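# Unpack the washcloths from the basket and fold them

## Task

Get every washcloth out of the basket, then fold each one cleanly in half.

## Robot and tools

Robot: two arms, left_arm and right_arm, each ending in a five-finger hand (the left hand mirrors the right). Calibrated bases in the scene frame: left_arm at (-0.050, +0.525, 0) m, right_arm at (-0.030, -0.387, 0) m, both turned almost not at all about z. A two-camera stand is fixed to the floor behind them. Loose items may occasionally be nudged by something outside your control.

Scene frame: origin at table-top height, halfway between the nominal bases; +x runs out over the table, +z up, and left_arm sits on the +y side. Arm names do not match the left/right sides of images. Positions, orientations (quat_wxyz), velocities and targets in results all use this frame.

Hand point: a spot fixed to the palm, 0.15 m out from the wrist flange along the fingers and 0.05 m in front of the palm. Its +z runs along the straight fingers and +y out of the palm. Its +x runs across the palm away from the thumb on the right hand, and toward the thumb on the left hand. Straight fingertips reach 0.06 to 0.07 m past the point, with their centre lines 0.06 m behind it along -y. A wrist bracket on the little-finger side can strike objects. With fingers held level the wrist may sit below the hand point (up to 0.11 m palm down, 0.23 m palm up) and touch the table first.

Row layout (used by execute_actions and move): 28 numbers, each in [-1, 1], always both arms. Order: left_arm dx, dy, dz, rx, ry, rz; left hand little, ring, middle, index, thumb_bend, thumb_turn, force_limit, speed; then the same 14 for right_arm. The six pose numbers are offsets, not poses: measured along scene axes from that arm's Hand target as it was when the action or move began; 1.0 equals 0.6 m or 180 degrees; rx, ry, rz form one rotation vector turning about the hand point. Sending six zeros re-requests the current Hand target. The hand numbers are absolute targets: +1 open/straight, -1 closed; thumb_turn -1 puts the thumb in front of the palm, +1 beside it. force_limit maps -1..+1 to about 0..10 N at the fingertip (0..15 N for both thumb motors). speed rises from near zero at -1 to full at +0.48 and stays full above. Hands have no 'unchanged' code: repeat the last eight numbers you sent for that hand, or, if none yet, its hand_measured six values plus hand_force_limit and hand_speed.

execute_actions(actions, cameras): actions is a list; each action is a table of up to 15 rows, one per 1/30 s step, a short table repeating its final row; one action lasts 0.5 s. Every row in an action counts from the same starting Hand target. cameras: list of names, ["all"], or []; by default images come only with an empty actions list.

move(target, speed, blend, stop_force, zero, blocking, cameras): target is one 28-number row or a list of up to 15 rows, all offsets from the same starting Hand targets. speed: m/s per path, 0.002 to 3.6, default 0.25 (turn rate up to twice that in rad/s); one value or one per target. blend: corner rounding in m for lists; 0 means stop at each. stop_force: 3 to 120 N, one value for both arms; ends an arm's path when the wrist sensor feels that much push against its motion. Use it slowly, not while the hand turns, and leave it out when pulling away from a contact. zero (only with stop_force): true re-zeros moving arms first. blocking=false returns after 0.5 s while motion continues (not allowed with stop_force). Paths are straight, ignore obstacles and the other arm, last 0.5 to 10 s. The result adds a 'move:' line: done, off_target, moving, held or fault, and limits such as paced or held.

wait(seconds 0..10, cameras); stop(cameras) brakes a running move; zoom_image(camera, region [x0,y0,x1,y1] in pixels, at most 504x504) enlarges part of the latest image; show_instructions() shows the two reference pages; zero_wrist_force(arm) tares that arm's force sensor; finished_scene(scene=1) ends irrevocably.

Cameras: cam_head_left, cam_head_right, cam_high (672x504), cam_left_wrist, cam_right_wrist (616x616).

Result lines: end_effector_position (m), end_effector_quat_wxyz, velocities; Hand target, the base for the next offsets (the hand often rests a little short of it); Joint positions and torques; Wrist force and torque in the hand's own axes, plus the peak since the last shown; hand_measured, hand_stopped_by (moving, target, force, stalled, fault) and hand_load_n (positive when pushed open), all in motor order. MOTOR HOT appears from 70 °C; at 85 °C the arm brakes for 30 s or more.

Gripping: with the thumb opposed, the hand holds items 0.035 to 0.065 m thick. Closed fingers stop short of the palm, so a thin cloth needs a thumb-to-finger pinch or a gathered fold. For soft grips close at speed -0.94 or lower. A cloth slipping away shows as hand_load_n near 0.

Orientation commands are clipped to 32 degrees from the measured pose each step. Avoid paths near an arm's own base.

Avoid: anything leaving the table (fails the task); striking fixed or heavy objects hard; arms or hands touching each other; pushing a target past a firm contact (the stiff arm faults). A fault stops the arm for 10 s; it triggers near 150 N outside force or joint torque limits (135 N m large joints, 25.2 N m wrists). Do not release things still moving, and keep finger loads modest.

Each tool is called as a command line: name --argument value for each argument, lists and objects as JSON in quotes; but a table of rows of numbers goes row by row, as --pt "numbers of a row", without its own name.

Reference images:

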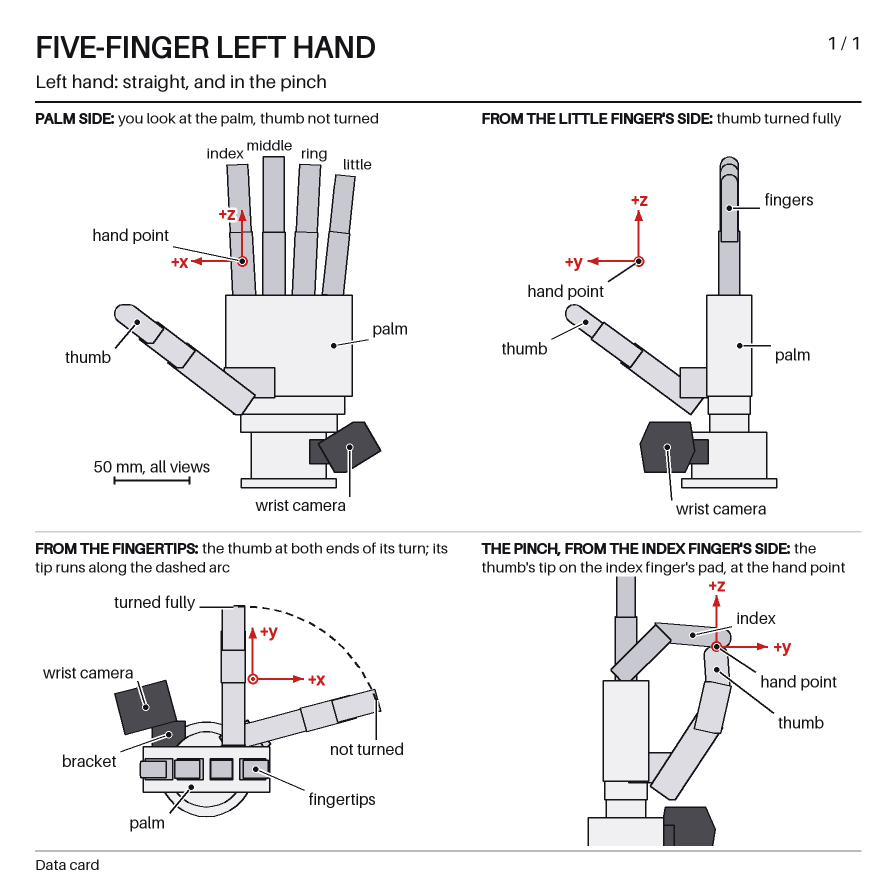

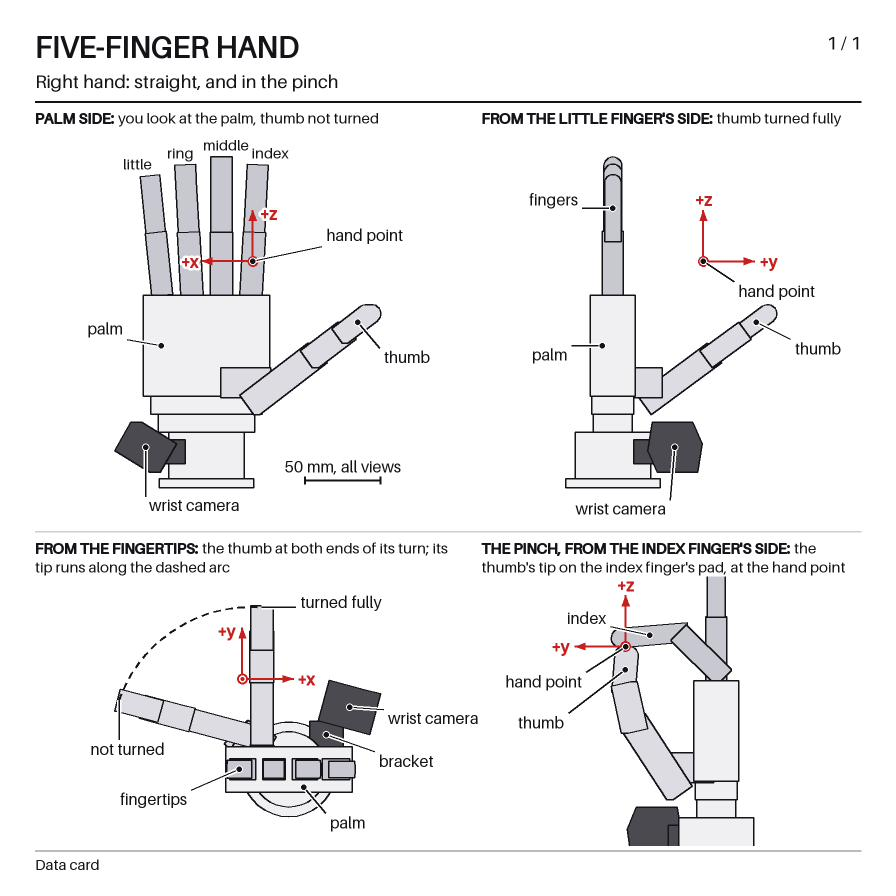

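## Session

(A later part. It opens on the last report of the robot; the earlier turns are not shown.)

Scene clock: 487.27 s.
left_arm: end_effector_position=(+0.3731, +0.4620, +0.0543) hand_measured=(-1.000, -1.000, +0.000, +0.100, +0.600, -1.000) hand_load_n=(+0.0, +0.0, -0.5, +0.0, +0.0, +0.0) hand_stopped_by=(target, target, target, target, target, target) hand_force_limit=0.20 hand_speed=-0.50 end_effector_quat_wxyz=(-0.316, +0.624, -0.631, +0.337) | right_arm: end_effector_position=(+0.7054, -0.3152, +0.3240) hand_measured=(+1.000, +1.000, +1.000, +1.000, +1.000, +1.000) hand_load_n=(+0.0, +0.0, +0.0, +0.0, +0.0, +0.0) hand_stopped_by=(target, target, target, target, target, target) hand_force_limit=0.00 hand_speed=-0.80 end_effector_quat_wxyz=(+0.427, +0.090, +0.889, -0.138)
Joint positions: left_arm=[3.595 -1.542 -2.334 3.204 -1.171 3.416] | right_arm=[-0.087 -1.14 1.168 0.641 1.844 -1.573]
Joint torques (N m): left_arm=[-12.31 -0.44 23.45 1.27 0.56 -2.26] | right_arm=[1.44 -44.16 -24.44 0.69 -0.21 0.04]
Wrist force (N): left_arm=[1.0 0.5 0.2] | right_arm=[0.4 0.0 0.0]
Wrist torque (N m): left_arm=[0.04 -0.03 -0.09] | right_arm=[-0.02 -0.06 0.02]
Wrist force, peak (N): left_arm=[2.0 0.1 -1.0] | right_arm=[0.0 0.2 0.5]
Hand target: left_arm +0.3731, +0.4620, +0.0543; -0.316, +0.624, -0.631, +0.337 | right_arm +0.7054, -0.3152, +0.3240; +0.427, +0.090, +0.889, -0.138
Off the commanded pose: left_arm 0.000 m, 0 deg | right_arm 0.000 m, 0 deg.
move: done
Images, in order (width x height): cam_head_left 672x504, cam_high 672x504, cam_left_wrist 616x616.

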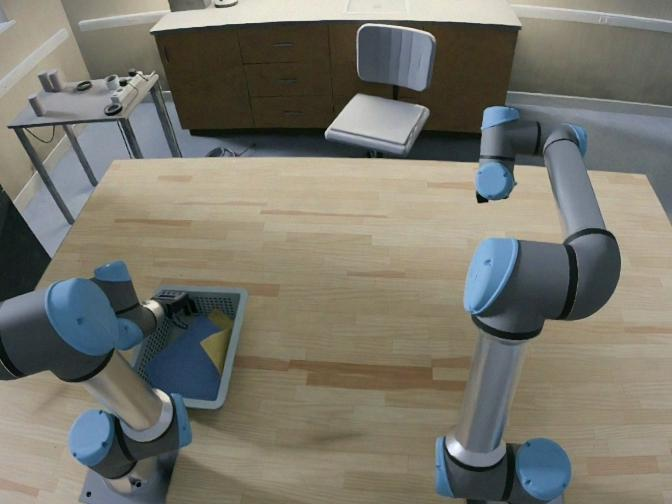

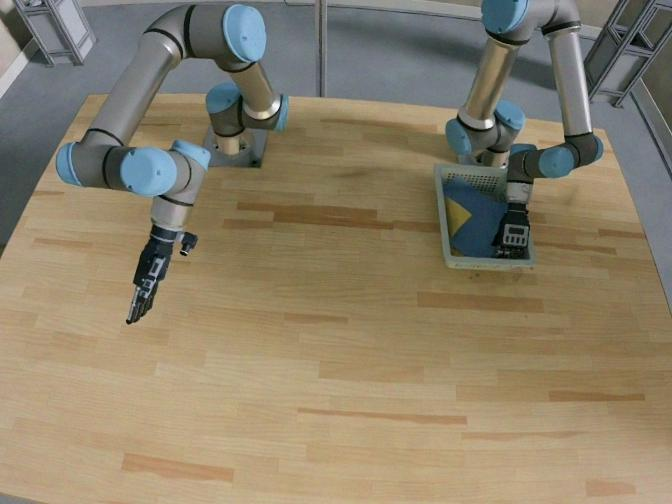

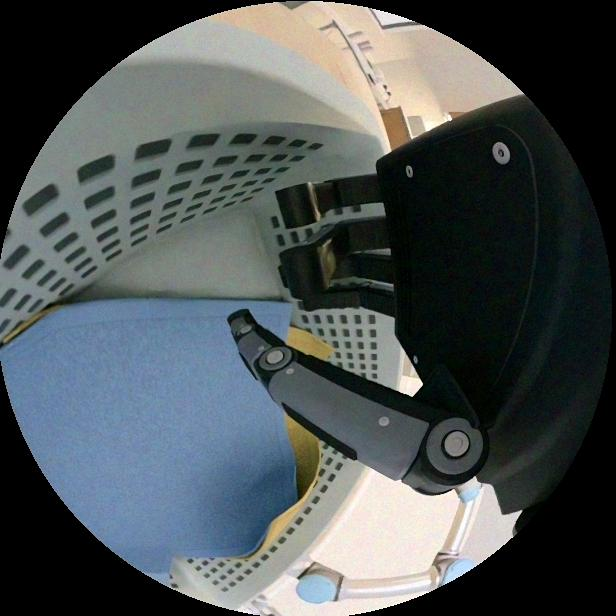

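move --target '[0, 0, -0.06, 0, 0, 0, -1, -1, 0.0, 0.1, 0.6, -1, 0.2, -0.5, 0, 0, 0, 0, 0, 0, 1, 1, 1, 1, 1, 1, 0, -0.8]' --cameras '["cam_left_wrist"]' --speed 0.03 --stop_force 3

zoom_image --camera "cam_left_wrist" --region '[150, 180, 400, 430]'

Scene clock: 493.00 s.
left_arm: end_effector_position=(+0.3730, +0.4620, +0.0303) hand_measured=(-1.000, -1.000, +0.000, +0.100, +0.600, -1.000) hand_load_n=(+0.0, +0.0, +0.0, +0.0, -0.5, +0.0) hand_stopped_by=(target, target, target, target, target, target) hand_force_limit=0.20 hand_speed=-0.50 end_effector_quat_wxyz=(-0.316, +0.624, -0.631, +0.337) | right_arm: end_effector_position=(+0.7054, -0.3152, +0.3240) hand_measured=(+1.000, +1.000, +1.000, +1.000, +1.000, +1.000) hand_load_n=(+0.0, +0.0, +0.0, +0.0, +0.0, +0.0) hand_stopped_by=(target, target, target, target, target, target) hand_force_limit=0.00 hand_speed=-0.80 end_effector_quat_wxyz=(+0.427, +0.090, +0.889, -0.138)
Joint positions: left_arm=[3.595 -1.597 -2.365 3.29 -1.171 3.416] | right_arm=[-0.087 -1.14 1.168 0.641 1.844 -1.573]
Joint torques (N m): left_arm=[-1.05 1.07 15.09 1.07 -1.69 1.59] | right_arm=[1.59 -44.16 -23.34 0.54 0.05 -0.17]
Wrist force (N): left_arm=[0.8 -0.7 -0.4] | right_arm=[0.0 0.2 -0.1]
Wrist torque (N m): left_arm=[-0.05 0.01 -0.07] | right_arm=[0.04 0.00 0.00]
Wrist force, peak (N): left_arm=[2.0 -20.9 -23.7] | right_arm=[0.0 0.0 0.5]
Hand target: left_arm +0.3730, +0.4620, +0.0303; -0.316, +0.624, -0.631, +0.337 (not the last commanded pose) | right_arm +0.7054, -0.3152, +0.3240; +0.427, +0.090, +0.889, -0.138
Off the commanded pose: left_arm 0.012 m, 0 deg | right_arm 0.000 m, 0 deg.
move: contact (left_arm)
Images, in order (width x height): cam_left_wrist 616x616.

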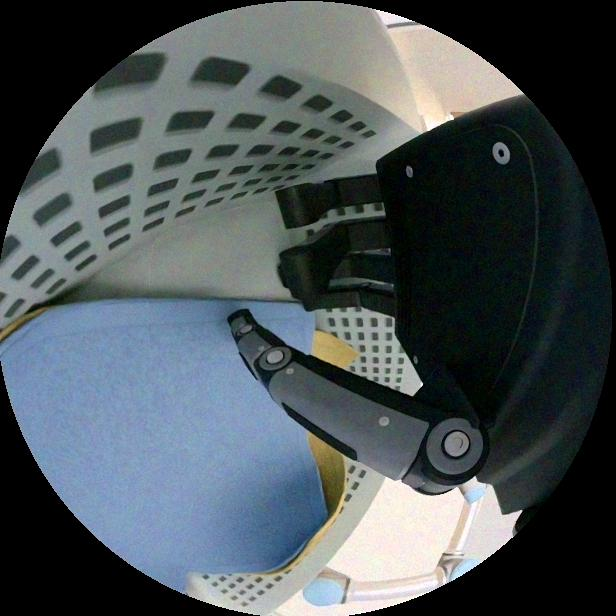

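Scaled by 2.016 from the camera's 616x616 image, which has a finer 880x880 frame.

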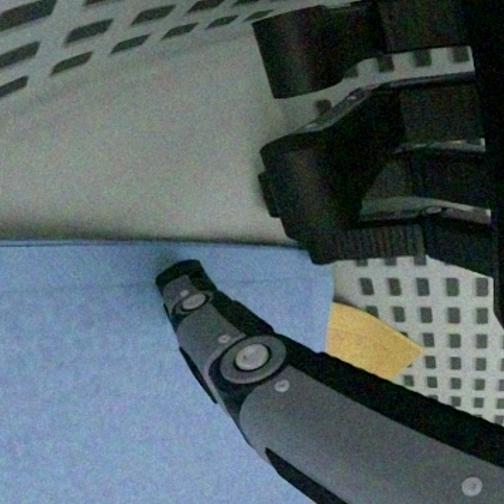

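move --pt "0 0 0.02 0 0 0 -1 -1 0.05 0.1 0.6 -1 0.2 -0.5 0 0 0 0 0 0 1 1 1 1 1 1 0 -0.8" --pt "0.0 -0.03 0.02 0 0 0 -1 -1 0.05 0.1 0.6 -1 0.2 -0.5 0 0 0 0 0 0 1 1 1 1 1 1 0 -0.8" --pt "0.0 -0.03 0.004 0 0 0 -1 -1 0.05 0.1 0.6 -1 0.2 -0.5 0 0 0 0 0 0 1 1 1 1 1 1 0 -0.8" --cameras '["cam_left_wrist"]' --speed '[0.05, 0.05, 0.015]'

zoom_image --camera "cam_left_wrist" --region '[150, 180, 400, 430]'

Scene clock: 501.30 s.
left_arm: end_effector_position=(+0.3730, +0.4440, +0.0325) hand_measured=(-1.000, -1.000, +0.050, +0.100, +0.600, -1.000) hand_load_n=(+0.0, +0.0, +0.0, +0.0, +0.0, +0.0) hand_stopped_by=(target, target, target, target, target, target) hand_force_limit=0.20 hand_speed=-0.50 end_effector_quat_wxyz=(-0.316, +0.624, -0.631, +0.337) end_effector_velocity=(-0.001, +0.000, +0.001) end_effector_angular_velocity=(-0.001, +0.002, +0.000) | right_arm: end_effector_position=(+0.7054, -0.3152, +0.3240) hand_measured=(+1.000, +1.000, +1.000, +1.000, +1.000, +1.000) hand_load_n=(+0.0, +0.0, +0.0, -0.5, +0.0, +0.0) hand_stopped_by=(target, target, target, target, target, target) hand_force_limit=0.00 hand_speed=-0.80 end_effector_quat_wxyz=(+0.427, +0.090, +0.889, -0.138)
Joint positions: left_arm=[3.519 -1.592 -2.358 3.295 -1.231 3.366] | right_arm=[-0.087 -1.14 1.168 0.641 1.844 -1.573]
Joint velocities: left_arm=[0.001 0.002 0.001 -0.006 0 0] | right_arm=[within noise]
Joint torques (N m): left_arm=[12.5 26.6 20.04 -2.24 -1.19 0.84] | right_arm=[0.79 -44.71 -23.12 0.35 0.19 -0.09]
Wrist force (N): left_arm=[0.7 -0.3 -0.2] | right_arm=[-0.1 0.1 0.3]
Wrist torque (N m): left_arm=[-0.05 -0.03 -0.11] | right_arm=[-0.01 -0.01 0.00]
Wrist force, peak (N): left_arm=[0.6 -1.0 -1.9] | right_arm=[-0.2 0.2 0.5]
Hand target: left_arm +0.3730, +0.4440, +0.0327; -0.316, +0.624, -0.631, +0.337 | right_arm +0.7054, -0.3152, +0.3240; +0.427, +0.090, +0.889, -0.138
Off the commanded pose: left_arm 0.000 m, 0 deg | right_arm 0.000 m, 0 deg.
move: done
Images, in order (width x height): cam_left_wrist 616x616.

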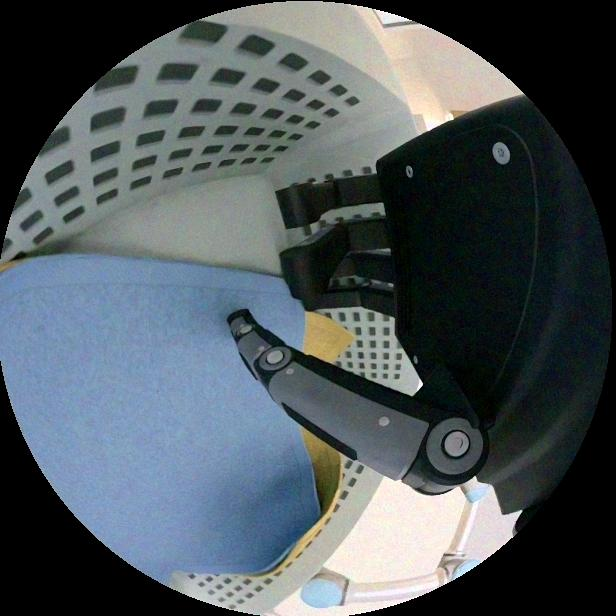

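Scaled by 2.016 from the camera's 616x616 image, which has a finer 880x880 frame.

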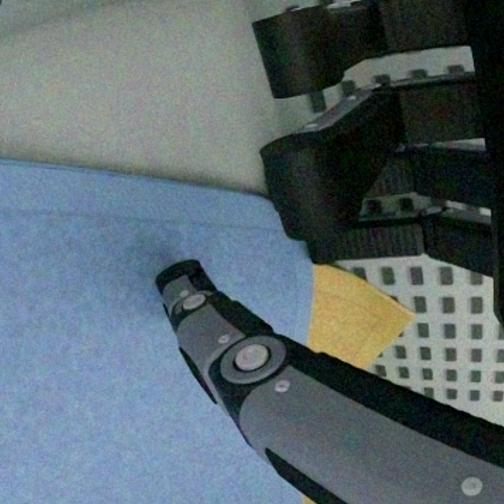

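execute_actions --actions '[[[0,0,-0.004,0,0,0,-1,-1,0.05,0.1,0.6,-1,0.4,-0.92,0,0,0,0,0,0,1,1,1,1,1,1,0,-0.8]],[[0,0,-0.002,0,0,0,-1,-1,0.05,0.1,0.6,-1,0.4,-0.92,0,0,0,0,0,0,1,1,1,1,1,1,0,-0.8]]]' --cameras '[]'

Scene clock: 509.33 s.
left_arm: end_effector_position=(+0.3730, +0.4440, +0.0291) hand_measured=(-1.000, -1.000, +0.050, +0.100, +0.600, -1.000) hand_load_n=(+0.0, +0.0, -4.0, -1.0, +0.0, +0.0) hand_stopped_by=(target, target, target, target, target, target) hand_force_limit=0.40 hand_speed=-0.92 end_effector_quat_wxyz=(-0.316, +0.624, -0.631, +0.337) | right_arm: end_effector_position=(+0.7054, -0.3152, +0.3240) hand_measured=(+1.000, +1.000, +1.000, +1.000, +1.000, +1.000) hand_load_n=(+0.0, +0.0, +0.0, +0.0, +0.0, +0.0) hand_stopped_by=(target, target, target, target, target, target) hand_force_limit=0.00 hand_speed=-0.80 end_effector_quat_wxyz=(+0.427, +0.090, +0.889, -0.138)
Joint positions: left_arm=[3.52 -1.6 -2.362 3.308 -1.231 3.366] | right_arm=[-0.087 -1.14 1.168 0.641 1.844 -1.573]
Joint torques (N m): left_arm=[2.55 -5.27 -8.67 -6.82 -1 -1.18] | right_arm=[0.62 -43.82 -23.99 0.14 0 -0.21]
Wrist force (N): left_arm=[1.5 -40.9 -30.6] | right_arm=[-0.1 0.0 -0.1]
Wrist torque (N m): left_arm=[0.28 -0.56 0.69] | right_arm=[0.00 0.01 -0.01]
Wrist force, peak (N): left_arm=[1.9 -41.0 -30.7] | right_arm=[0.1 0.3 0.4]
Hand target: left_arm +0.3730, +0.4440, +0.0291; -0.316, +0.624, -0.631, +0.337 | right_arm +0.7054, -0.3152, +0.3240; +0.427, +0.090, +0.889, -0.138
Off the commanded pose: left_arm 0.000 m, 0 deg | right_arm 0.000 m, 0 deg.
Step readings (end_effector_position of left_arm | right_arm):
0: (+0.3730, +0.4440, +0.0327) | (+0.7054, -0.3152, +0.3240)
1: (+0.3730, +0.4440, +0.0327) | (+0.7054, -0.3152, +0.3240)
2: (+0.3731, +0.4440, +0.0323) | (+0.7054, -0.3152, +0.3240)
4: (+0.3731, +0.4441, +0.0307) | (+0.7054, -0.3152, +0.3240)
8: (+0.3731, +0.4441, +0.0302) | (+0.7054, -0.3152, +0.3240)
15: (+0.3730, +0.4440, +0.0303) | (+0.7054, -0.3152, +0.3240)
16: (+0.3730, +0.4440, +0.0303) | (+0.7054, -0.3152, +0.3240)
17: (+0.3731, +0.4440, +0.0301) | (+0.7054, -0.3152, +0.3240)
19: (+0.3732, +0.4441, +0.0294) | (+0.7054, -0.3152, +0.3240)
23: (+0.3732, +0.4441, +0.0292) | (+0.7054, -0.3152, +0.3240)
30: (+0.3731, +0.4440, +0.0291) | (+0.7054, -0.3152, +0.3240)
No camera images: "cameras" was empty.

execute_actions --actions '[[[0,0,0.0025,0,0,0,-1,-1,0.05,0.1,0.4,-1,0.6,-0.9,0,0,0,0,0,0,1,1,1,1,1,1,0,-0.8]],[[0,0,0.0,0,0,0,-1,-1,-0.05,0.0,0.4,-1,0.6,-0.9,0,0,0,0,0,0,1,1,1,1,1,1,0,-0.8]]]' --cameras '["cam_left_wrist"]'

zoom_image --camera "cam_left_wrist" --region '[150, 180, 400, 430]'

Scene clock: 534.07 s.
left_arm: end_effector_position=(+0.3730, +0.4440, +0.0306) hand_measured=(-1.000, -1.000, -0.050, +0.000, +0.400, -1.000) hand_load_n=(+0.0, +0.0, +1.0, +0.0, +0.5, +0.0) hand_stopped_by=(target, target, target, target, target, target) hand_force_limit=0.60 hand_speed=-0.90 end_effector_quat_wxyz=(-0.316, +0.624, -0.631, +0.337) | right_arm: end_effector_position=(+0.7054, -0.3152, +0.3240) hand_measured=(+1.000, +1.000, +1.000, +1.000, +1.000, +1.000) hand_load_n=(+0.0, +0.0, +0.0, +0.0, +0.0, +0.0) hand_stopped_by=(target, target, target, target, target, target) hand_force_limit=0.00 hand_speed=-0.80 end_effector_quat_wxyz=(+0.427, +0.090, +0.889, -0.138)
Joint positions: left_arm=[3.519 -1.597 -2.36 3.302 -1.231 3.366] | right_arm=[-0.087 -1.14 1.168 0.641 1.844 -1.573]
Joint torques (N m): left_arm=[-9.27 3.83 17.82 -2.38 -1.16 -1] | right_arm=[0.76 -45.86 -23.52 0.41 -0.1 -0.02]
Wrist force (N): left_arm=[1.4 -2.5 -0.7] | right_arm=[-0.2 0.2 0.2]
Wrist torque (N m): left_arm=[-0.12 -0.19 -0.01] | right_arm=[0.01 0.01 -0.01]
Wrist force, peak (N): left_arm=[1.5 -41.6 -30.6] | right_arm=[-0.1 -0.4 0.3]
Hand target: left_arm +0.3730, +0.4440, +0.0306; -0.316, +0.624, -0.631, +0.337 | right_arm +0.7054, -0.3152, +0.3240; +0.427, +0.090, +0.889, -0.138
Off the commanded pose: left_arm 0.000 m, 0 deg | right_arm 0.000 m, 0 deg.
Step readings (end_effector_position of left_arm | right_arm):
0: (+0.3730, +0.4440, +0.0291) | (+0.7054, -0.3152, +0.3240)
1: (+0.3730, +0.4440, +0.0291) | (+0.7054, -0.3152, +0.3240)
2: (+0.3729, +0.4440, +0.0293) | (+0.7054, -0.3152, +0.3240)
4: (+0.3728, +0.4439, +0.0302) | (+0.7054, -0.3152, +0.3240)
8: (+0.3728, +0.4439, +0.0306) | (+0.7054, -0.3152, +0.3240)
15: (+0.3730, +0.4440, +0.0306) | (+0.7054, -0.3152, +0.3240)
16: (+0.3730, +0.4440, +0.0306) | (+0.7054, -0.3152, +0.3240)
17: (+0.3730, +0.4440, +0.0306) | (+0.7054, -0.3152, +0.3240)
19: (+0.3730, +0.4440, +0.0306) | (+0.7054, -0.3152, +0.3240)
23: (+0.3730, +0.4440, +0.0306) | (+0.7054, -0.3152, +0.3240)
30: (+0.3730, +0.4440, +0.0306) | (+0.7054, -0.3152, +0.3240)
Images, in order (width x height): cam_left_wrist 616x616.

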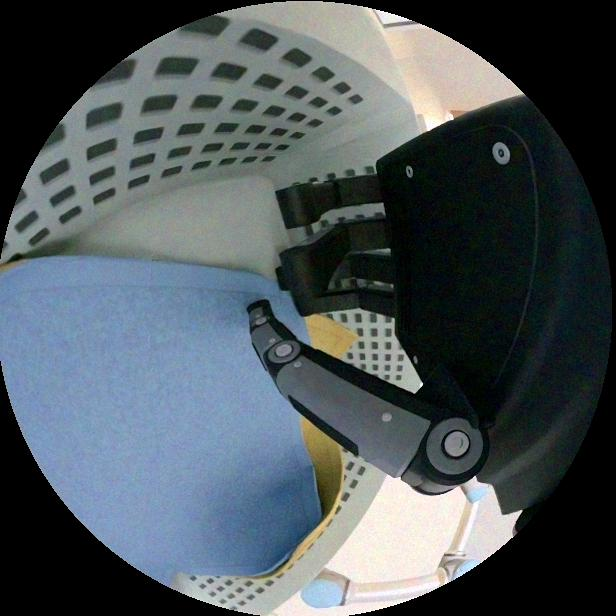

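Scaled by 2.016 from the camera's 616x616 image, which has a finer 880x880 frame.

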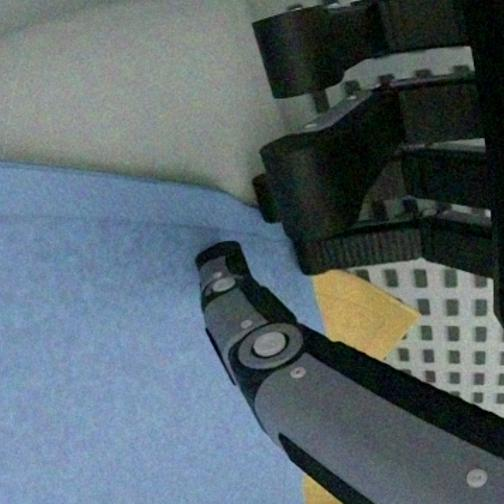

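execute_actions --actions '[[[0,0,-0.002,0,0,0,-1,-1,-0.05,0.0,0.4,-1,0.6,-0.9,0,0,0,0,0,0,1,1,1,1,1,1,0,-0.8]],[[0,0,-0.001,0,0,0,-1,-1,-0.15,-0.1,0.3,-1,0.6,-0.9,0,0,0,0,0,0,1,1,1,1,1,1,0,-0.8]]]' --cameras '[]'

Scene clock: 539.30 s.
left_arm: end_effector_position=(+0.3730, +0.4440, +0.0288) hand_measured=(-1.000, -1.000, -0.150, -0.100, +0.300, -1.000) hand_load_n=(+0.0, +0.0, +0.5, +0.0, +0.0, +0.0) hand_stopped_by=(target, target, target, target, target, target) hand_force_limit=0.60 hand_speed=-0.90 end_effector_quat_wxyz=(-0.316, +0.624, -0.631, +0.337) | right_arm: end_effector_position=(+0.7054, -0.3152, +0.3240) hand_measured=(+1.000, +1.000, +1.000, +1.000, +1.000, +1.000) hand_load_n=(+0.0, +0.0, +0.0, +0.0, +0.0, +0.0) hand_stopped_by=(target, target, target, target, target, target) hand_force_limit=0.00 hand_speed=-0.80 end_effector_quat_wxyz=(+0.427, +0.090, +0.889, -0.138)
Joint positions: left_arm=[3.519 -1.601 -2.362 3.309 -1.231 3.366] | right_arm=[-0.087 -1.14 1.168 0.641 1.844 -1.573]
Joint torques (N m): left_arm=[-0.58 0.62 13.18 -1.99 -1.38 -0.39] | right_arm=[0.53 -44.37 -23.15 0.38 0 0.14]
Wrist force (N): left_arm=[1.7 -0.5 -0.3] | right_arm=[-0.1 0.3 -0.1]
Wrist torque (N m): left_arm=[-0.11 -0.19 -0.02] | right_arm=[0.04 0.01 0.01]
Wrist force, peak (N): left_arm=[1.2 -4.4 -1.0] | right_arm=[-0.1 0.2 0.5]
Hand target: left_arm +0.3730, +0.4440, +0.0288; -0.316, +0.624, -0.631, +0.337 | right_arm +0.7054, -0.3152, +0.3240; +0.427, +0.090, +0.889, -0.138
Off the commanded pose: left_arm 0.000 m, 0 deg | right_arm 0.000 m, 0 deg.
Step readings (end_effector_position of left_arm | right_arm):
0: (+0.3730, +0.4440, +0.0306) | (+0.7054, -0.3152, +0.3240)
1: (+0.3730, +0.4440, +0.0306) | (+0.7054, -0.3152, +0.3240)
2: (+0.3731, +0.4440, +0.0304) | (+0.7054, -0.3152, +0.3240)
4: (+0.3731, +0.4440, +0.0296) | (+0.7054, -0.3152, +0.3240)
8: (+0.3731, +0.4440, +0.0293) | (+0.7054, -0.3152, +0.3240)
15: (+0.3730, +0.4440, +0.0293) | (+0.7054, -0.3152, +0.3240)
16: (+0.3730, +0.4440, +0.0293) | (+0.7054, -0.3152, +0.3240)
17: (+0.3730, +0.4440, +0.0293) | (+0.7054, -0.3152, +0.3240)
19: (+0.3731, +0.4440, +0.0290) | (+0.7054, -0.3152, +0.3240)
23: (+0.3731, +0.4440, +0.0288) | (+0.7054, -0.3152, +0.3240)
30: (+0.3730, +0.4440, +0.0288) | (+0.7054, -0.3152, +0.3240)
No camera images: "cameras" was empty.

move --target '[0, 0, -0.02, 0, 0, 0, -1, -1, -0.15, -0.1, 0.3, -1, 0.6, -0.9, 0, 0, 0, 0, 0, 0, 1, 1, 1, 1, 1, 1, 0, -0.8]' --cameras '[]' --speed 0.006 --stop_force 12

Scene clock: 545.13 s.
left_arm: end_effector_position=(+0.3731, +0.4440, +0.0264) hand_measured=(-1.000, -1.000, -0.150, -0.100, +0.300, -1.000) hand_load_n=(+0.0, +0.0, -1.0, -1.5, +0.0, +0.0) hand_stopped_by=(target, target, target, target, target, target) hand_force_limit=0.60 hand_speed=-0.90 end_effector_quat_wxyz=(-0.316, +0.624, -0.631, +0.337) | right_arm: end_effector_position=(+0.7054, -0.3152, +0.3240) hand_measured=(+1.000, +1.000, +1.000, +1.000, +1.000, +1.000) hand_load_n=(+0.0, +0.0, +0.0, +0.0, +0.0, +0.0) hand_stopped_by=(target, target, target, target, target, target) hand_force_limit=0.00 hand_speed=-0.80 end_effector_quat_wxyz=(+0.427, +0.090, +0.889, -0.138)
Joint positions: left_arm=[3.519 -1.607 -2.365 3.318 -1.231 3.366] | right_arm=[-0.087 -1.14 1.168 0.641 1.844 -1.573]
Joint torques (N m): left_arm=[5.7 23.22 15.75 -3.52 -1.33 -0.22] | right_arm=[0.86 -44.4 -24.38 0.51 0.05 0.02]
Wrist force (N): left_arm=[1.0 -12.3 -6.1] | right_arm=[0.4 -0.1 0.1]
Wrist torque (N m): left_arm=[-0.12 -0.24 0.10] | right_arm=[-0.02 -0.06 0.01]
Wrist force, peak (N): left_arm=[1.0 -15.8 -7.5] | right_arm=[0.2 -0.3 0.5]
Hand target: left_arm +0.3731, +0.4440, +0.0264; -0.316, +0.624, -0.631, +0.337 (not the last commanded pose) | right_arm +0.7054, -0.3152, +0.3240; +0.427, +0.090, +0.889, -0.138
Off the commanded pose: left_arm 0.010 m, 0 deg | right_arm 0.000 m, 0 deg.
move: contact (left_arm)
No camera images: "cameras" was empty.

execute_actions --actions '[[[0,0,-0.002,0,0,0,-1,-1,-0.4,-0.4,0.1,-1,0.6,-0.9,0,0,0,0,0,0,1,1,1,1,1,1,0,-0.8]],[[0,0,-0.0015,0,0,0,-1,-1,-0.4,-0.4,0.1,-1,0.6,-0.9,0,0,0,0,0,0,1,1,1,1,1,1,0,-0.8]],[[0,0,-0.0,0,0,0,-1,-1,-0.4,-0.4,0.1,-1,0.6,-0.9,0,0,0,0,0,0,1,1,1,1,1,1,0,-0.8]]]' --cameras '["cam_left_wrist"]'

zoom_image --camera "cam_left_wrist" --region '[150, 180, 400, 430]'

Scene clock: 552.70 s.
left_arm: end_effector_position=(+0.3731, +0.4440, +0.0243) hand_measured=(-1.000, -1.000, -0.276, -0.320, +0.214, -1.000) hand_load_n=(+0.0, +0.0, +8.0, +8.0, +11.5, +0.5) hand_stopped_by=(target, target, force, force, force, target) hand_force_limit=0.60 hand_speed=-0.90 end_effector_quat_wxyz=(-0.316, +0.624, -0.631, +0.337) | right_arm: end_effector_position=(+0.7054, -0.3152, +0.3240) hand_measured=(+1.000, +1.000, +1.000, +1.000, +1.000, +1.000) hand_load_n=(+0.0, +0.0, -0.5, +0.0, +0.0, +0.0) hand_stopped_by=(target, target, target, target, target, target) hand_force_limit=0.00 hand_speed=-0.80 end_effector_quat_wxyz=(+0.427, +0.090, +0.889, -0.138)
Joint positions: left_arm=[3.519 -1.612 -2.367 3.325 -1.231 3.366] | right_arm=[-0.087 -1.14 1.168 0.641 1.844 -1.573]
Joint torques (N m): left_arm=[6.11 27.83 21.66 -2.02 -1.4 0.17] | right_arm=[0.75 -45.01 -25.4 0.28 0.01 -0.09]
Wrist force (N): left_arm=[1.3 -1.0 -0.6] | right_arm=[0.2 -0.2 0.2]
Wrist torque (N m): left_arm=[-0.13 -0.15 -0.04] | right_arm=[-0.04 -0.04 0.01]
Wrist force, peak (N): left_arm=[2.1 -22.2 -7.8] | right_arm=[0.3 0.0 0.5]
Hand target: left_arm +0.3731, +0.4440, +0.0243; -0.316, +0.624, -0.631, +0.337 | right_arm +0.7054, -0.3152, +0.3240; +0.427, +0.090, +0.889, -0.138
Off the commanded pose: left_arm 0.000 m, 0 deg | right_arm 0.000 m, 0 deg.
Step readings (end_effector_position of left_arm | right_arm):
0: (+0.3731, +0.4440, +0.0264) | (+0.7054, -0.3152, +0.3240)
1: (+0.3731, +0.4440, +0.0264) | (+0.7054, -0.3152, +0.3240)
2: (+0.3732, +0.4441, +0.0263) | (+0.7054, -0.3152, +0.3240)
4: (+0.3733, +0.4441, +0.0256) | (+0.7054, -0.3152, +0.3240)
8: (+0.3731, +0.4440, +0.0252) | (+0.7054, -0.3152, +0.3240)
15: (+0.3730, +0.4440, +0.0252) | (+0.7054, -0.3152, +0.3240)
16: (+0.3730, +0.4440, +0.0252) | (+0.7054, -0.3152, +0.3240)
17: (+0.3730, +0.4440, +0.0250) | (+0.7054, -0.3152, +0.3240)
19: (+0.3730, +0.4440, +0.0244) | (+0.7054, -0.3152, +0.3240)
23: (+0.3731, +0.4440, +0.0242) | (+0.7054, -0.3152, +0.3240)
30: (+0.3730, +0.4440, +0.0242) | (+0.7054, -0.3152, +0.3240)
31: (+0.3730, +0.4440, +0.0242) | (+0.7054, -0.3152, +0.3240)
32: (+0.3730, +0.4440, +0.0243) | (+0.7054, -0.3152, +0.3240)
34: (+0.3731, +0.4440, +0.0243) | (+0.7054, -0.3152, +0.3240)
38: (+0.3731, +0.4440, +0.0243) | (+0.7054, -0.3152, +0.3240)
45: (+0.3731, +0.4440, +0.0243) | (+0.7054, -0.3152, +0.3240)
Images, in order (width x height): cam_left_wrist 616x616.

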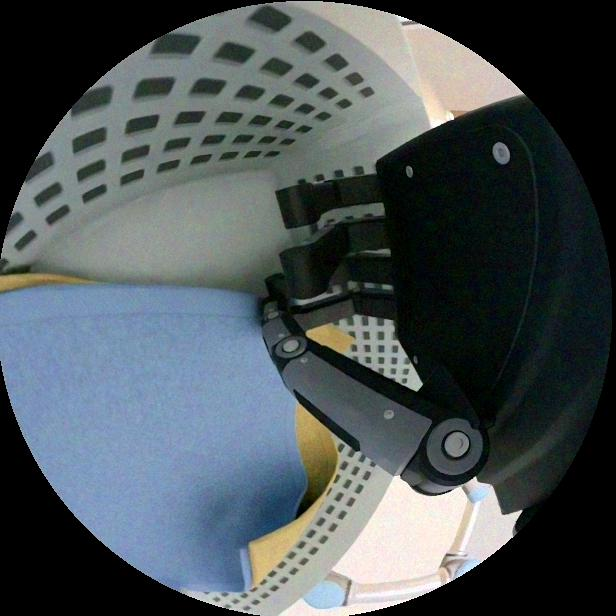

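Scaled by 2.016 from the camera's 616x616 image, which has a finer 880x880 frame.

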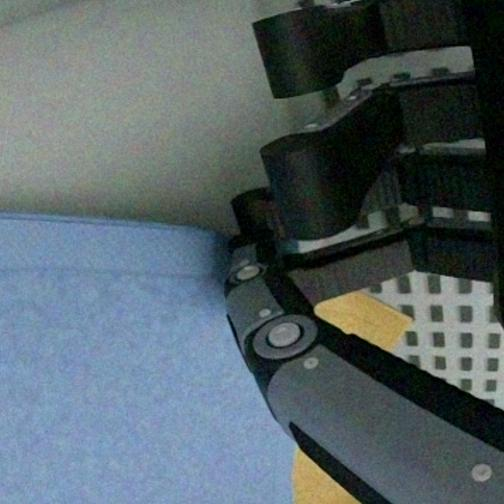

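move --target '[0, 0, 0.1, 0, 0, 0, -1, -1, -0.4, -0.4, 0.1, -1, 0.6, -0.9, 0, 0, 0, 0, 0, 0, 1, 1, 1, 1, 1, 1, 0, -0.8]' --cameras '["cam_left_wrist", "cam_head_left", "cam_high"]' --speed 0.08

zoom_image --camera "cam_left_wrist" --region '[150, 180, 400, 430]'

zoom_image --camera "cam_head_left" --region '[110, 260, 260, 410]'

Scene clock: 558.93 s.
left_arm: end_effector_position=(+0.3731, +0.4440, +0.0843) hand_measured=(-1.000, -1.000, -0.276, -0.320, +0.214, -1.000) hand_load_n=(+0.0, +0.0, +8.5, +8.0, +11.5, +0.5) hand_stopped_by=(target, target, force, force, force, target) hand_force_limit=0.60 hand_speed=-0.90 end_effector_quat_wxyz=(-0.316, +0.623, -0.631, +0.337) | right_arm: end_effector_position=(+0.7054, -0.3152, +0.3240) hand_measured=(+1.000, +1.000, +1.000, +1.000, +1.000, +1.000) hand_load_n=(+0.0, +0.0, +0.0, +0.0, +0.0, +0.0) hand_stopped_by=(target, target, target, target, target, target) hand_force_limit=0.00 hand_speed=-0.80 end_effector_quat_wxyz=(+0.427, +0.090, +0.889, -0.138)
Joint positions: left_arm=[3.519 -1.482 -2.287 3.115 -1.231 3.366] | right_arm=[-0.087 -1.14 1.168 0.641 1.844 -1.573]
Joint torques (N m): left_arm=[12.18 3.74 17.21 -1.46 1.65 2.57] | right_arm=[1.13 -44.89 -23.57 0.36 -0.19 0.05]
Wrist force (N): left_arm=[1.4 -0.3 -0.2] | right_arm=[0.0 0.1 0.2]
Wrist torque (N m): left_arm=[-0.08 -0.15 -0.06] | right_arm=[0.00 -0.02 0.01]
Wrist force, peak (N): left_arm=[1.5 -0.8 -0.9] | right_arm=[-0.2 -0.3 0.3]
Hand target: left_arm +0.3731, +0.4440, +0.0843; -0.316, +0.624, -0.631, +0.337 | right_arm +0.7054, -0.3152, +0.3240; +0.427, +0.090, +0.889, -0.138
Off the commanded pose: left_arm 0.000 m, 0 deg | right_arm 0.000 m, 0 deg.
move: done
Images, in order (width x height): cam_head_left 672x504, cam_high 672x504, cam_left_wrist 616x616.

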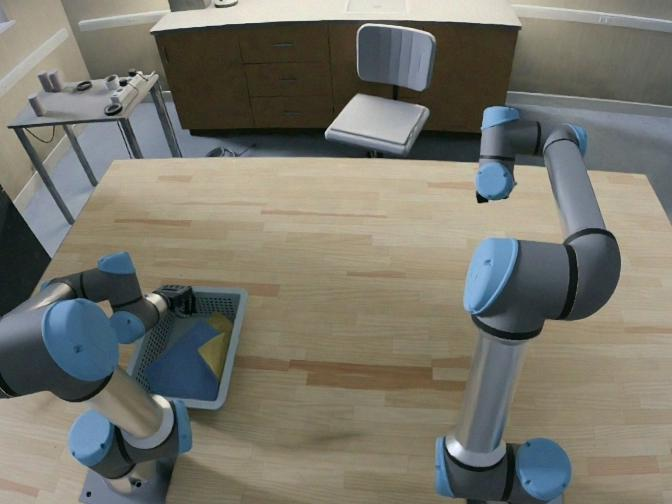

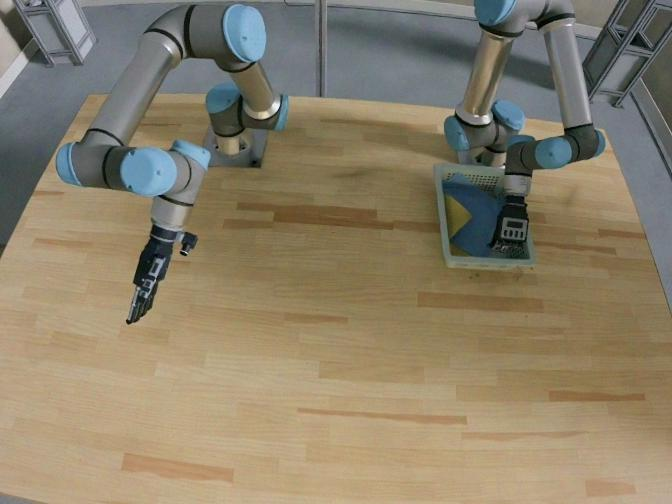

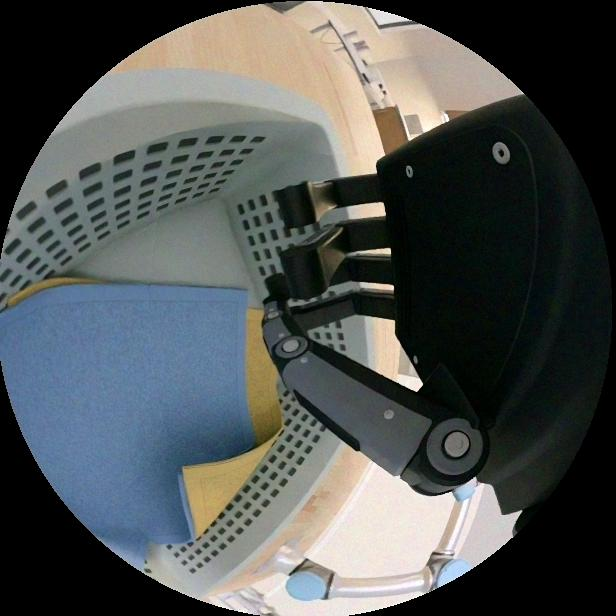

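Scaled by 2.016 from the camera's 616x616 image, which has a finer 880x880 frame.

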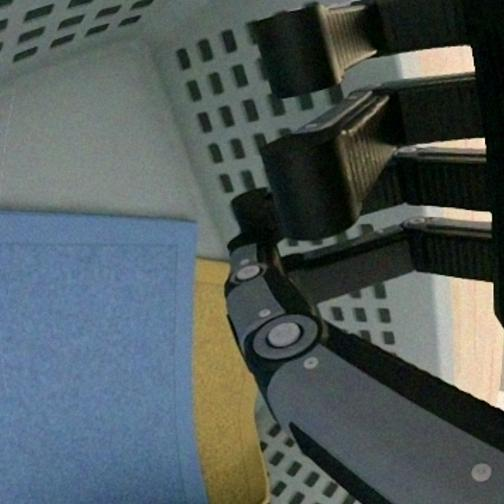

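Scaled by 3.360 from the camera's 672x504 image, which has a finer 960x720 frame.

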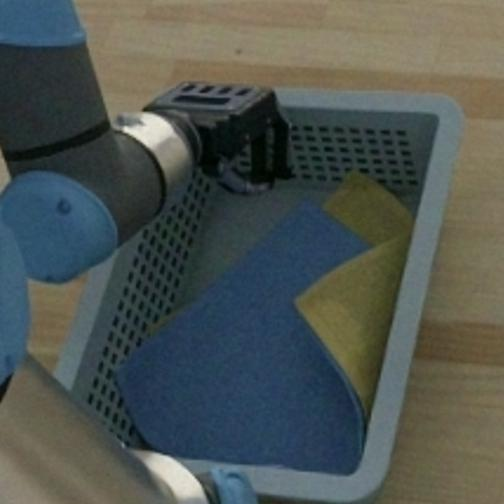

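move --target '[-0.0267, 0.003, -0.06, 0, -0.028, 0, -1, -1, -0.05, 0.0, 0.6, -1, 0.6, -0.5, 0, 0, 0, 0, 0, 0, 1, 1, 1, 1, 1, 1, 0, -0.8]' --cameras '["cam_left_wrist"]' --speed 0.1

zoom_image --camera "cam_left_wrist" --region '[100, 180, 400, 480]'

Scene clock: 596.23 s.
left_arm: end_effector_position=(+0.3571, +0.4459, +0.0484) hand_measured=(-1.000, -1.000, -0.050, +0.000, +0.600, -1.000) hand_load_n=(+0.0, +0.0, +0.0, +0.0, +0.0, +0.0) hand_stopped_by=(target, target, target, target, target, target) hand_force_limit=0.60 hand_speed=-0.50 end_effector_quat_wxyz=(-0.343, +0.608, -0.616, +0.364) end_effector_velocity=(+0.000, +0.000, -0.001) end_effector_angular_velocity=(+0.000, -0.001, +0.001) | right_arm: end_effector_position=(+0.7054, -0.3152, +0.3240) hand_measured=(+1.000, +1.000, +1.000, +1.000, +1.000, +1.000) hand_load_n=(+0.0, +0.0, +0.0, +0.0, +0.0, -0.5) hand_stopped_by=(target, target, target, target, target, target) hand_force_limit=0.00 hand_speed=-0.80 end_effector_quat_wxyz=(+0.427, +0.090, +0.889, -0.138)
Joint positions: left_arm=[3.593 -1.471 -2.455 3.347 -1.15 3.381] | right_arm=[-0.087 -1.14 1.168 0.641 1.844 -1.573]
Joint velocities: left_arm=[0.001 -0.001 -0.004 0.006 0 -0.001] | right_arm=[within noise]
Joint torques (N m): left_arm=[-8.5 -4.36 7.49 1.67 -0.4 -2.46] | right_arm=[1.15 -44.01 -24.34 0.61 -0.14 -0.12]
Wrist force (N): left_arm=[1.0 -0.2 -0.6] | right_arm=[0.1 -0.1 0.2]
Wrist torque (N m): left_arm=[0.00 -0.14 -0.13] | right_arm=[-0.04 -0.02 0.00]
Wrist force, peak (N): left_arm=[1.7 -1.2 -0.3] | right_arm=[-0.6 0.1 0.2]
Hand target: left_arm +0.3571, +0.4458, +0.0483; -0.343, +0.608, -0.616, +0.364 | right_arm +0.7054, -0.3152, +0.3240; +0.427, +0.090, +0.889, -0.138
Off the commanded pose: left_arm 0.000 m, 0 deg | right_arm 0.000 m, 0 deg.
move: done
Images, in order (width x height): cam_left_wrist 616x616.

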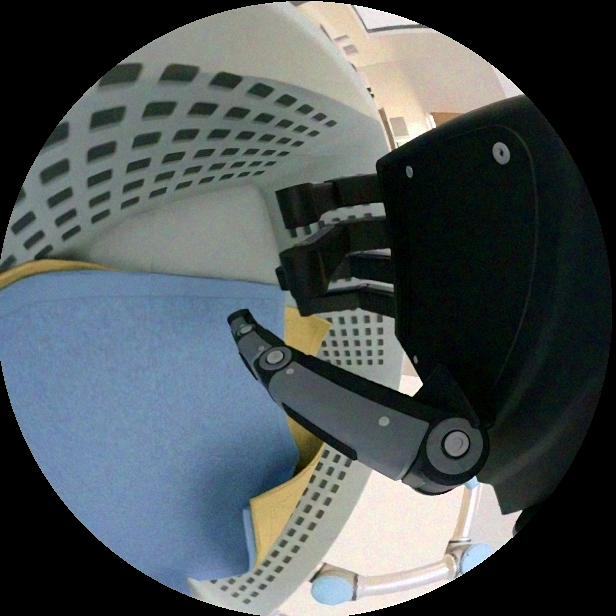

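Scaled by 1.680 from the camera's 616x616 image, which has a finer 880x880 frame.

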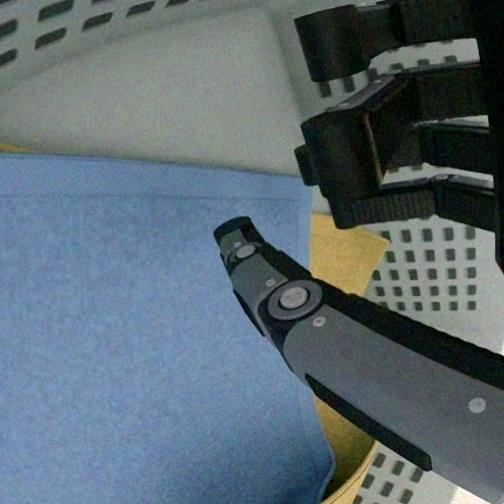

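move --target '[0, 0, -0.05, 0, 0, 0, -1, -1, -0.05, 0.0, 0.6, -1, 0.6, -0.5, 0, 0, 0, 0, 0, 0, 1, 1, 1, 1, 1, 1, 0, -0.8]' --cameras '["cam_left_wrist"]' --speed 0.01 --stop_force 4

zoom_image --camera "cam_left_wrist" --region '[100, 180, 400, 480]'

Scene clock: 605.70 s.
left_arm: end_effector_position=(+0.3571, +0.4458, +0.0325) hand_measured=(-1.000, -1.000, -0.050, +0.000, +0.600, -1.000) hand_load_n=(+0.0, +0.0, +0.0, +0.0, -1.0, +0.0) hand_stopped_by=(target, target, target, target, target, target) hand_force_limit=0.60 hand_speed=-0.50 end_effector_quat_wxyz=(-0.343, +0.608, -0.616, +0.364) | right_arm: end_effector_position=(+0.7054, -0.3152, +0.3240) hand_measured=(+1.000, +1.000, +1.000, +1.000, +1.000, +1.000) hand_load_n=(+0.0, +0.0, +0.0, +0.0, +0.0, +0.0) hand_stopped_by=(target, target, target, target, target, target) hand_force_limit=0.00 hand_speed=-0.80 end_effector_quat_wxyz=(+0.427, +0.090, +0.889, -0.138)
Joint positions: left_arm=[3.593 -1.514 -2.476 3.411 -1.15 3.381] | right_arm=[-0.087 -1.14 1.168 0.641 1.844 -1.573]
Joint torques (N m): left_arm=[-7.4 21.87 21.04 1.11 1.04 -0.66] | right_arm=[0.85 -46.4 -24.21 0.28 -0.32 -0.09]
Wrist force (N): left_arm=[1.1 -3.2 -2.7] | right_arm=[0.0 0.3 0.1]
Wrist torque (N m): left_arm=[-0.15 -0.16 -0.07] | right_arm=[0.03 0.00 0.01]
Wrist force, peak (N): left_arm=[1.2 -5.7 -4.6] | right_arm=[0.5 0.0 0.3]
Hand target: left_arm +0.3571, +0.4458, +0.0326; -0.343, +0.608, -0.616, +0.364 (not the last commanded pose) | right_arm +0.7054, -0.3152, +0.3240; +0.427, +0.090, +0.889, -0.138
Off the commanded pose: left_arm 0.014 m, 0 deg | right_arm 0.000 m, 0 deg.
move: contact (left_arm)
Images, in order (width x height): cam_left_wrist 616x616.

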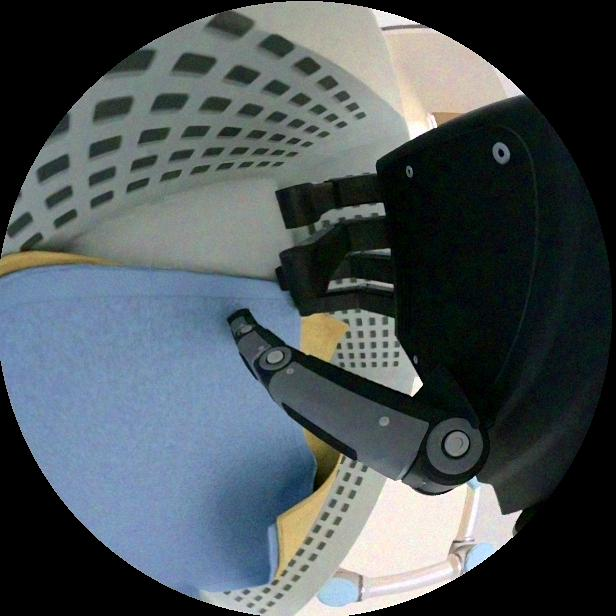

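Scaled by 1.680 from the camera's 616x616 image, which has a finer 880x880 frame.

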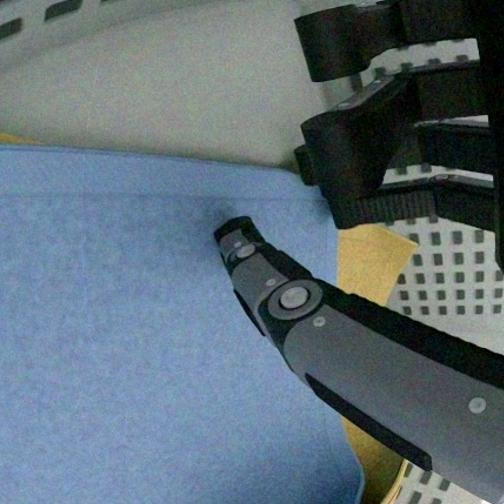

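execute_actions --actions '[[[0,0,-0.0018,0,0,0,-1,-1,-0.05,0.0,0.6,-1,0.8,-0.9,0,0,0,0,0,0,1,1,1,1,1,1,0,-0.8]]]' --cameras '[]'

Scene clock: 611.57 s.
left_arm: end_effector_position=(+0.3571, +0.4458, +0.0314) hand_measured=(-1.000, -1.000, -0.050, +0.000, +0.600, -1.000) hand_load_n=(+0.0, +0.0, +0.0, +0.0, -3.5, -0.5) hand_stopped_by=(target, target, target, target, target, target) hand_force_limit=0.80 hand_speed=-0.90 end_effector_quat_wxyz=(-0.343, +0.608, -0.616, +0.364) | right_arm: end_effector_position=(+0.7054, -0.3152, +0.3240) hand_measured=(+1.000, +1.000, +1.000, +1.000, +1.000, +1.000) hand_load_n=(+0.0, +0.0, +0.0, +0.0, +0.0, +0.0) hand_stopped_by=(target, target, target, target, target, target) hand_force_limit=0.00 hand_speed=-0.80 end_effector_quat_wxyz=(+0.427, +0.090, +0.889, -0.138)
Joint positions: left_arm=[3.593 -1.518 -2.477 3.416 -1.15 3.381] | right_arm=[-0.087 -1.14 1.168 0.641 1.844 -1.573]
Joint torques (N m): left_arm=[-7.64 19.21 9.81 -2.4 0.54 -0.38] | right_arm=[1.37 -45.42 -24.74 0.57 -0.31 -0.02]
Wrist force (N): left_arm=[1.5 -11.5 -8.9] | right_arm=[-0.1 0.0 -0.1]
Wrist torque (N m): left_arm=[-0.57 -0.25 0.04] | right_arm=[0.00 0.02 -0.01]
Wrist force, peak (N): left_arm=[1.5 -11.9 -8.9] | right_arm=[-0.3 0.6 0.0]
Hand target: left_arm +0.3571, +0.4458, +0.0315; -0.343, +0.608, -0.616, +0.364 | right_arm +0.7054, -0.3152, +0.3240; +0.427, +0.090, +0.889, -0.138
Off the commanded pose: left_arm 0.000 m, 0 deg | right_arm 0.000 m, 0 deg.
Step readings (end_effector_position of left_arm | right_arm):
0: (+0.3571, +0.4458, +0.0326) | (+0.7054, -0.3152, +0.3240)
1: (+0.3571, +0.4458, +0.0326) | (+0.7054, -0.3152, +0.3240)
2: (+0.3572, +0.4459, +0.0324) | (+0.7054, -0.3152, +0.3240)
4: (+0.3572, +0.4459, +0.0318) | (+0.7054, -0.3152, +0.3240)
8: (+0.3572, +0.4459, +0.0315) | (+0.7054, -0.3152, +0.3240)
15: (+0.3571, +0.4458, +0.0314) | (+0.7054, -0.3152, +0.3240)
No camera images: "cameras" was empty.

execute_actions --actions '[[[0,0,-0.0015,0,0,0,-1,-1,-0.05,0.0,0.5,-1,0.8,-0.9,0,0,0,0,0,0,1,1,1,1,1,1,0,-0.8]],[[0,0,-0.0015,0,0,0,-1,-1,-0.05,0.0,0.5,-1,0.8,-0.9,0,0,0,0,0,0,1,1,1,1,1,1,0,-0.8]]]' --cameras '["cam_left_wrist"]'

zoom_image --camera "cam_left_wrist" --region '[150, 200, 350, 400]'

Scene clock: 617.13 s.
left_arm: end_effector_position=(+0.3570, +0.4458, +0.0296) hand_measured=(-1.000, -1.000, -0.050, +0.000, +0.500, -1.000) hand_load_n=(+0.0, +0.0, +0.5, +0.0, +0.0, -0.5) hand_stopped_by=(target, target, target, target, target, target) hand_force_limit=0.80 hand_speed=-0.90 end_effector_quat_wxyz=(-0.343, +0.608, -0.616, +0.364) | right_arm: end_effector_position=(+0.7054, -0.3152, +0.3240) hand_measured=(+1.000, +1.000, +1.000, +1.000, +1.000, +1.000) hand_load_n=(+0.0, +0.0, +0.0, +0.0, +0.0, +0.0) hand_stopped_by=(target, target, target, target, target, target) hand_force_limit=0.00 hand_speed=-0.80 end_effector_quat_wxyz=(+0.427, +0.090, +0.889, -0.138)
Joint positions: left_arm=[3.593 -1.523 -2.479 3.423 -1.15 3.381] | right_arm=[-0.087 -1.14 1.168 0.641 1.844 -1.573]
Joint torques (N m): left_arm=[-6.51 19.96 19.42 -2.23 -1.43 -0.43] | right_arm=[1.19 -44.93 -24.77 0.5 -0.32 0]
Wrist force (N): left_arm=[1.0 -9.5 -9.1] | right_arm=[0.0 0.0 0.2]
Wrist torque (N m): left_arm=[-0.37 -0.26 0.03] | right_arm=[-0.02 -0.01 0.00]
Wrist force, peak (N): left_arm=[1.8 -16.8 -15.8] | right_arm=[0.0 0.1 0.5]
Hand target: left_arm +0.3571, +0.4458, +0.0297; -0.343, +0.608, -0.616, +0.364 | right_arm +0.7054, -0.3152, +0.3240; +0.427, +0.090, +0.889, -0.138
Off the commanded pose: left_arm 0.000 m, 0 deg | right_arm 0.000 m, 0 deg.
Step readings (end_effector_position of left_arm | right_arm):
0: (+0.3571, +0.4458, +0.0315) | (+0.7054, -0.3152, +0.3240)
1: (+0.3571, +0.4458, +0.0315) | (+0.7054, -0.3152, +0.3240)
2: (+0.3571, +0.4458, +0.0313) | (+0.7054, -0.3152, +0.3240)
4: (+0.3572, +0.4459, +0.0308) | (+0.7054, -0.3152, +0.3240)
8: (+0.3571, +0.4459, +0.0306) | (+0.7054, -0.3152, +0.3240)
15: (+0.3571, +0.4458, +0.0306) | (+0.7054, -0.3152, +0.3240)
16: (+0.3571, +0.4458, +0.0305) | (+0.7054, -0.3152, +0.3240)
17: (+0.3570, +0.4458, +0.0304) | (+0.7054, -0.3152, +0.3240)
19: (+0.3570, +0.4458, +0.0298) | (+0.7054, -0.3152, +0.3240)
23: (+0.3571, +0.4458, +0.0296) | (+0.7054, -0.3152, +0.3240)
30: (+0.3570, +0.4458, +0.0296) | (+0.7054, -0.3152, +0.3240)
Images, in order (width x height): cam_left_wrist 616x616.

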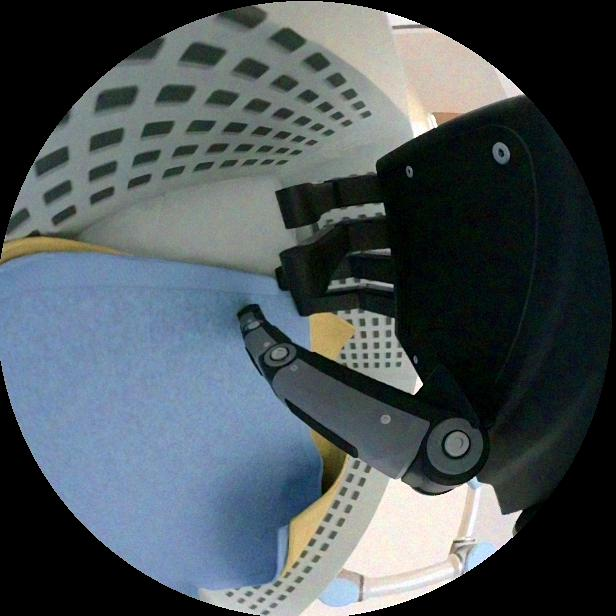

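Scaled by 2.520 from the camera's 616x616 image, which has a finer 880x880 frame.

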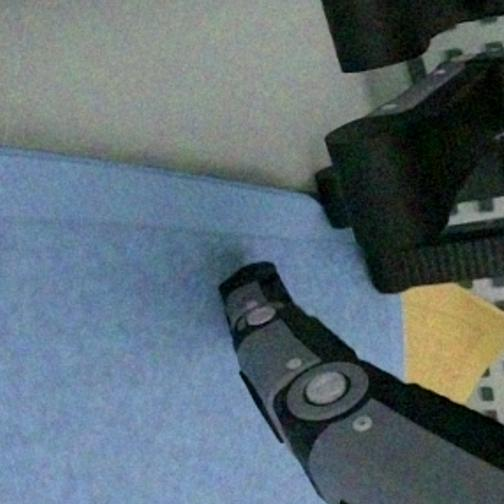

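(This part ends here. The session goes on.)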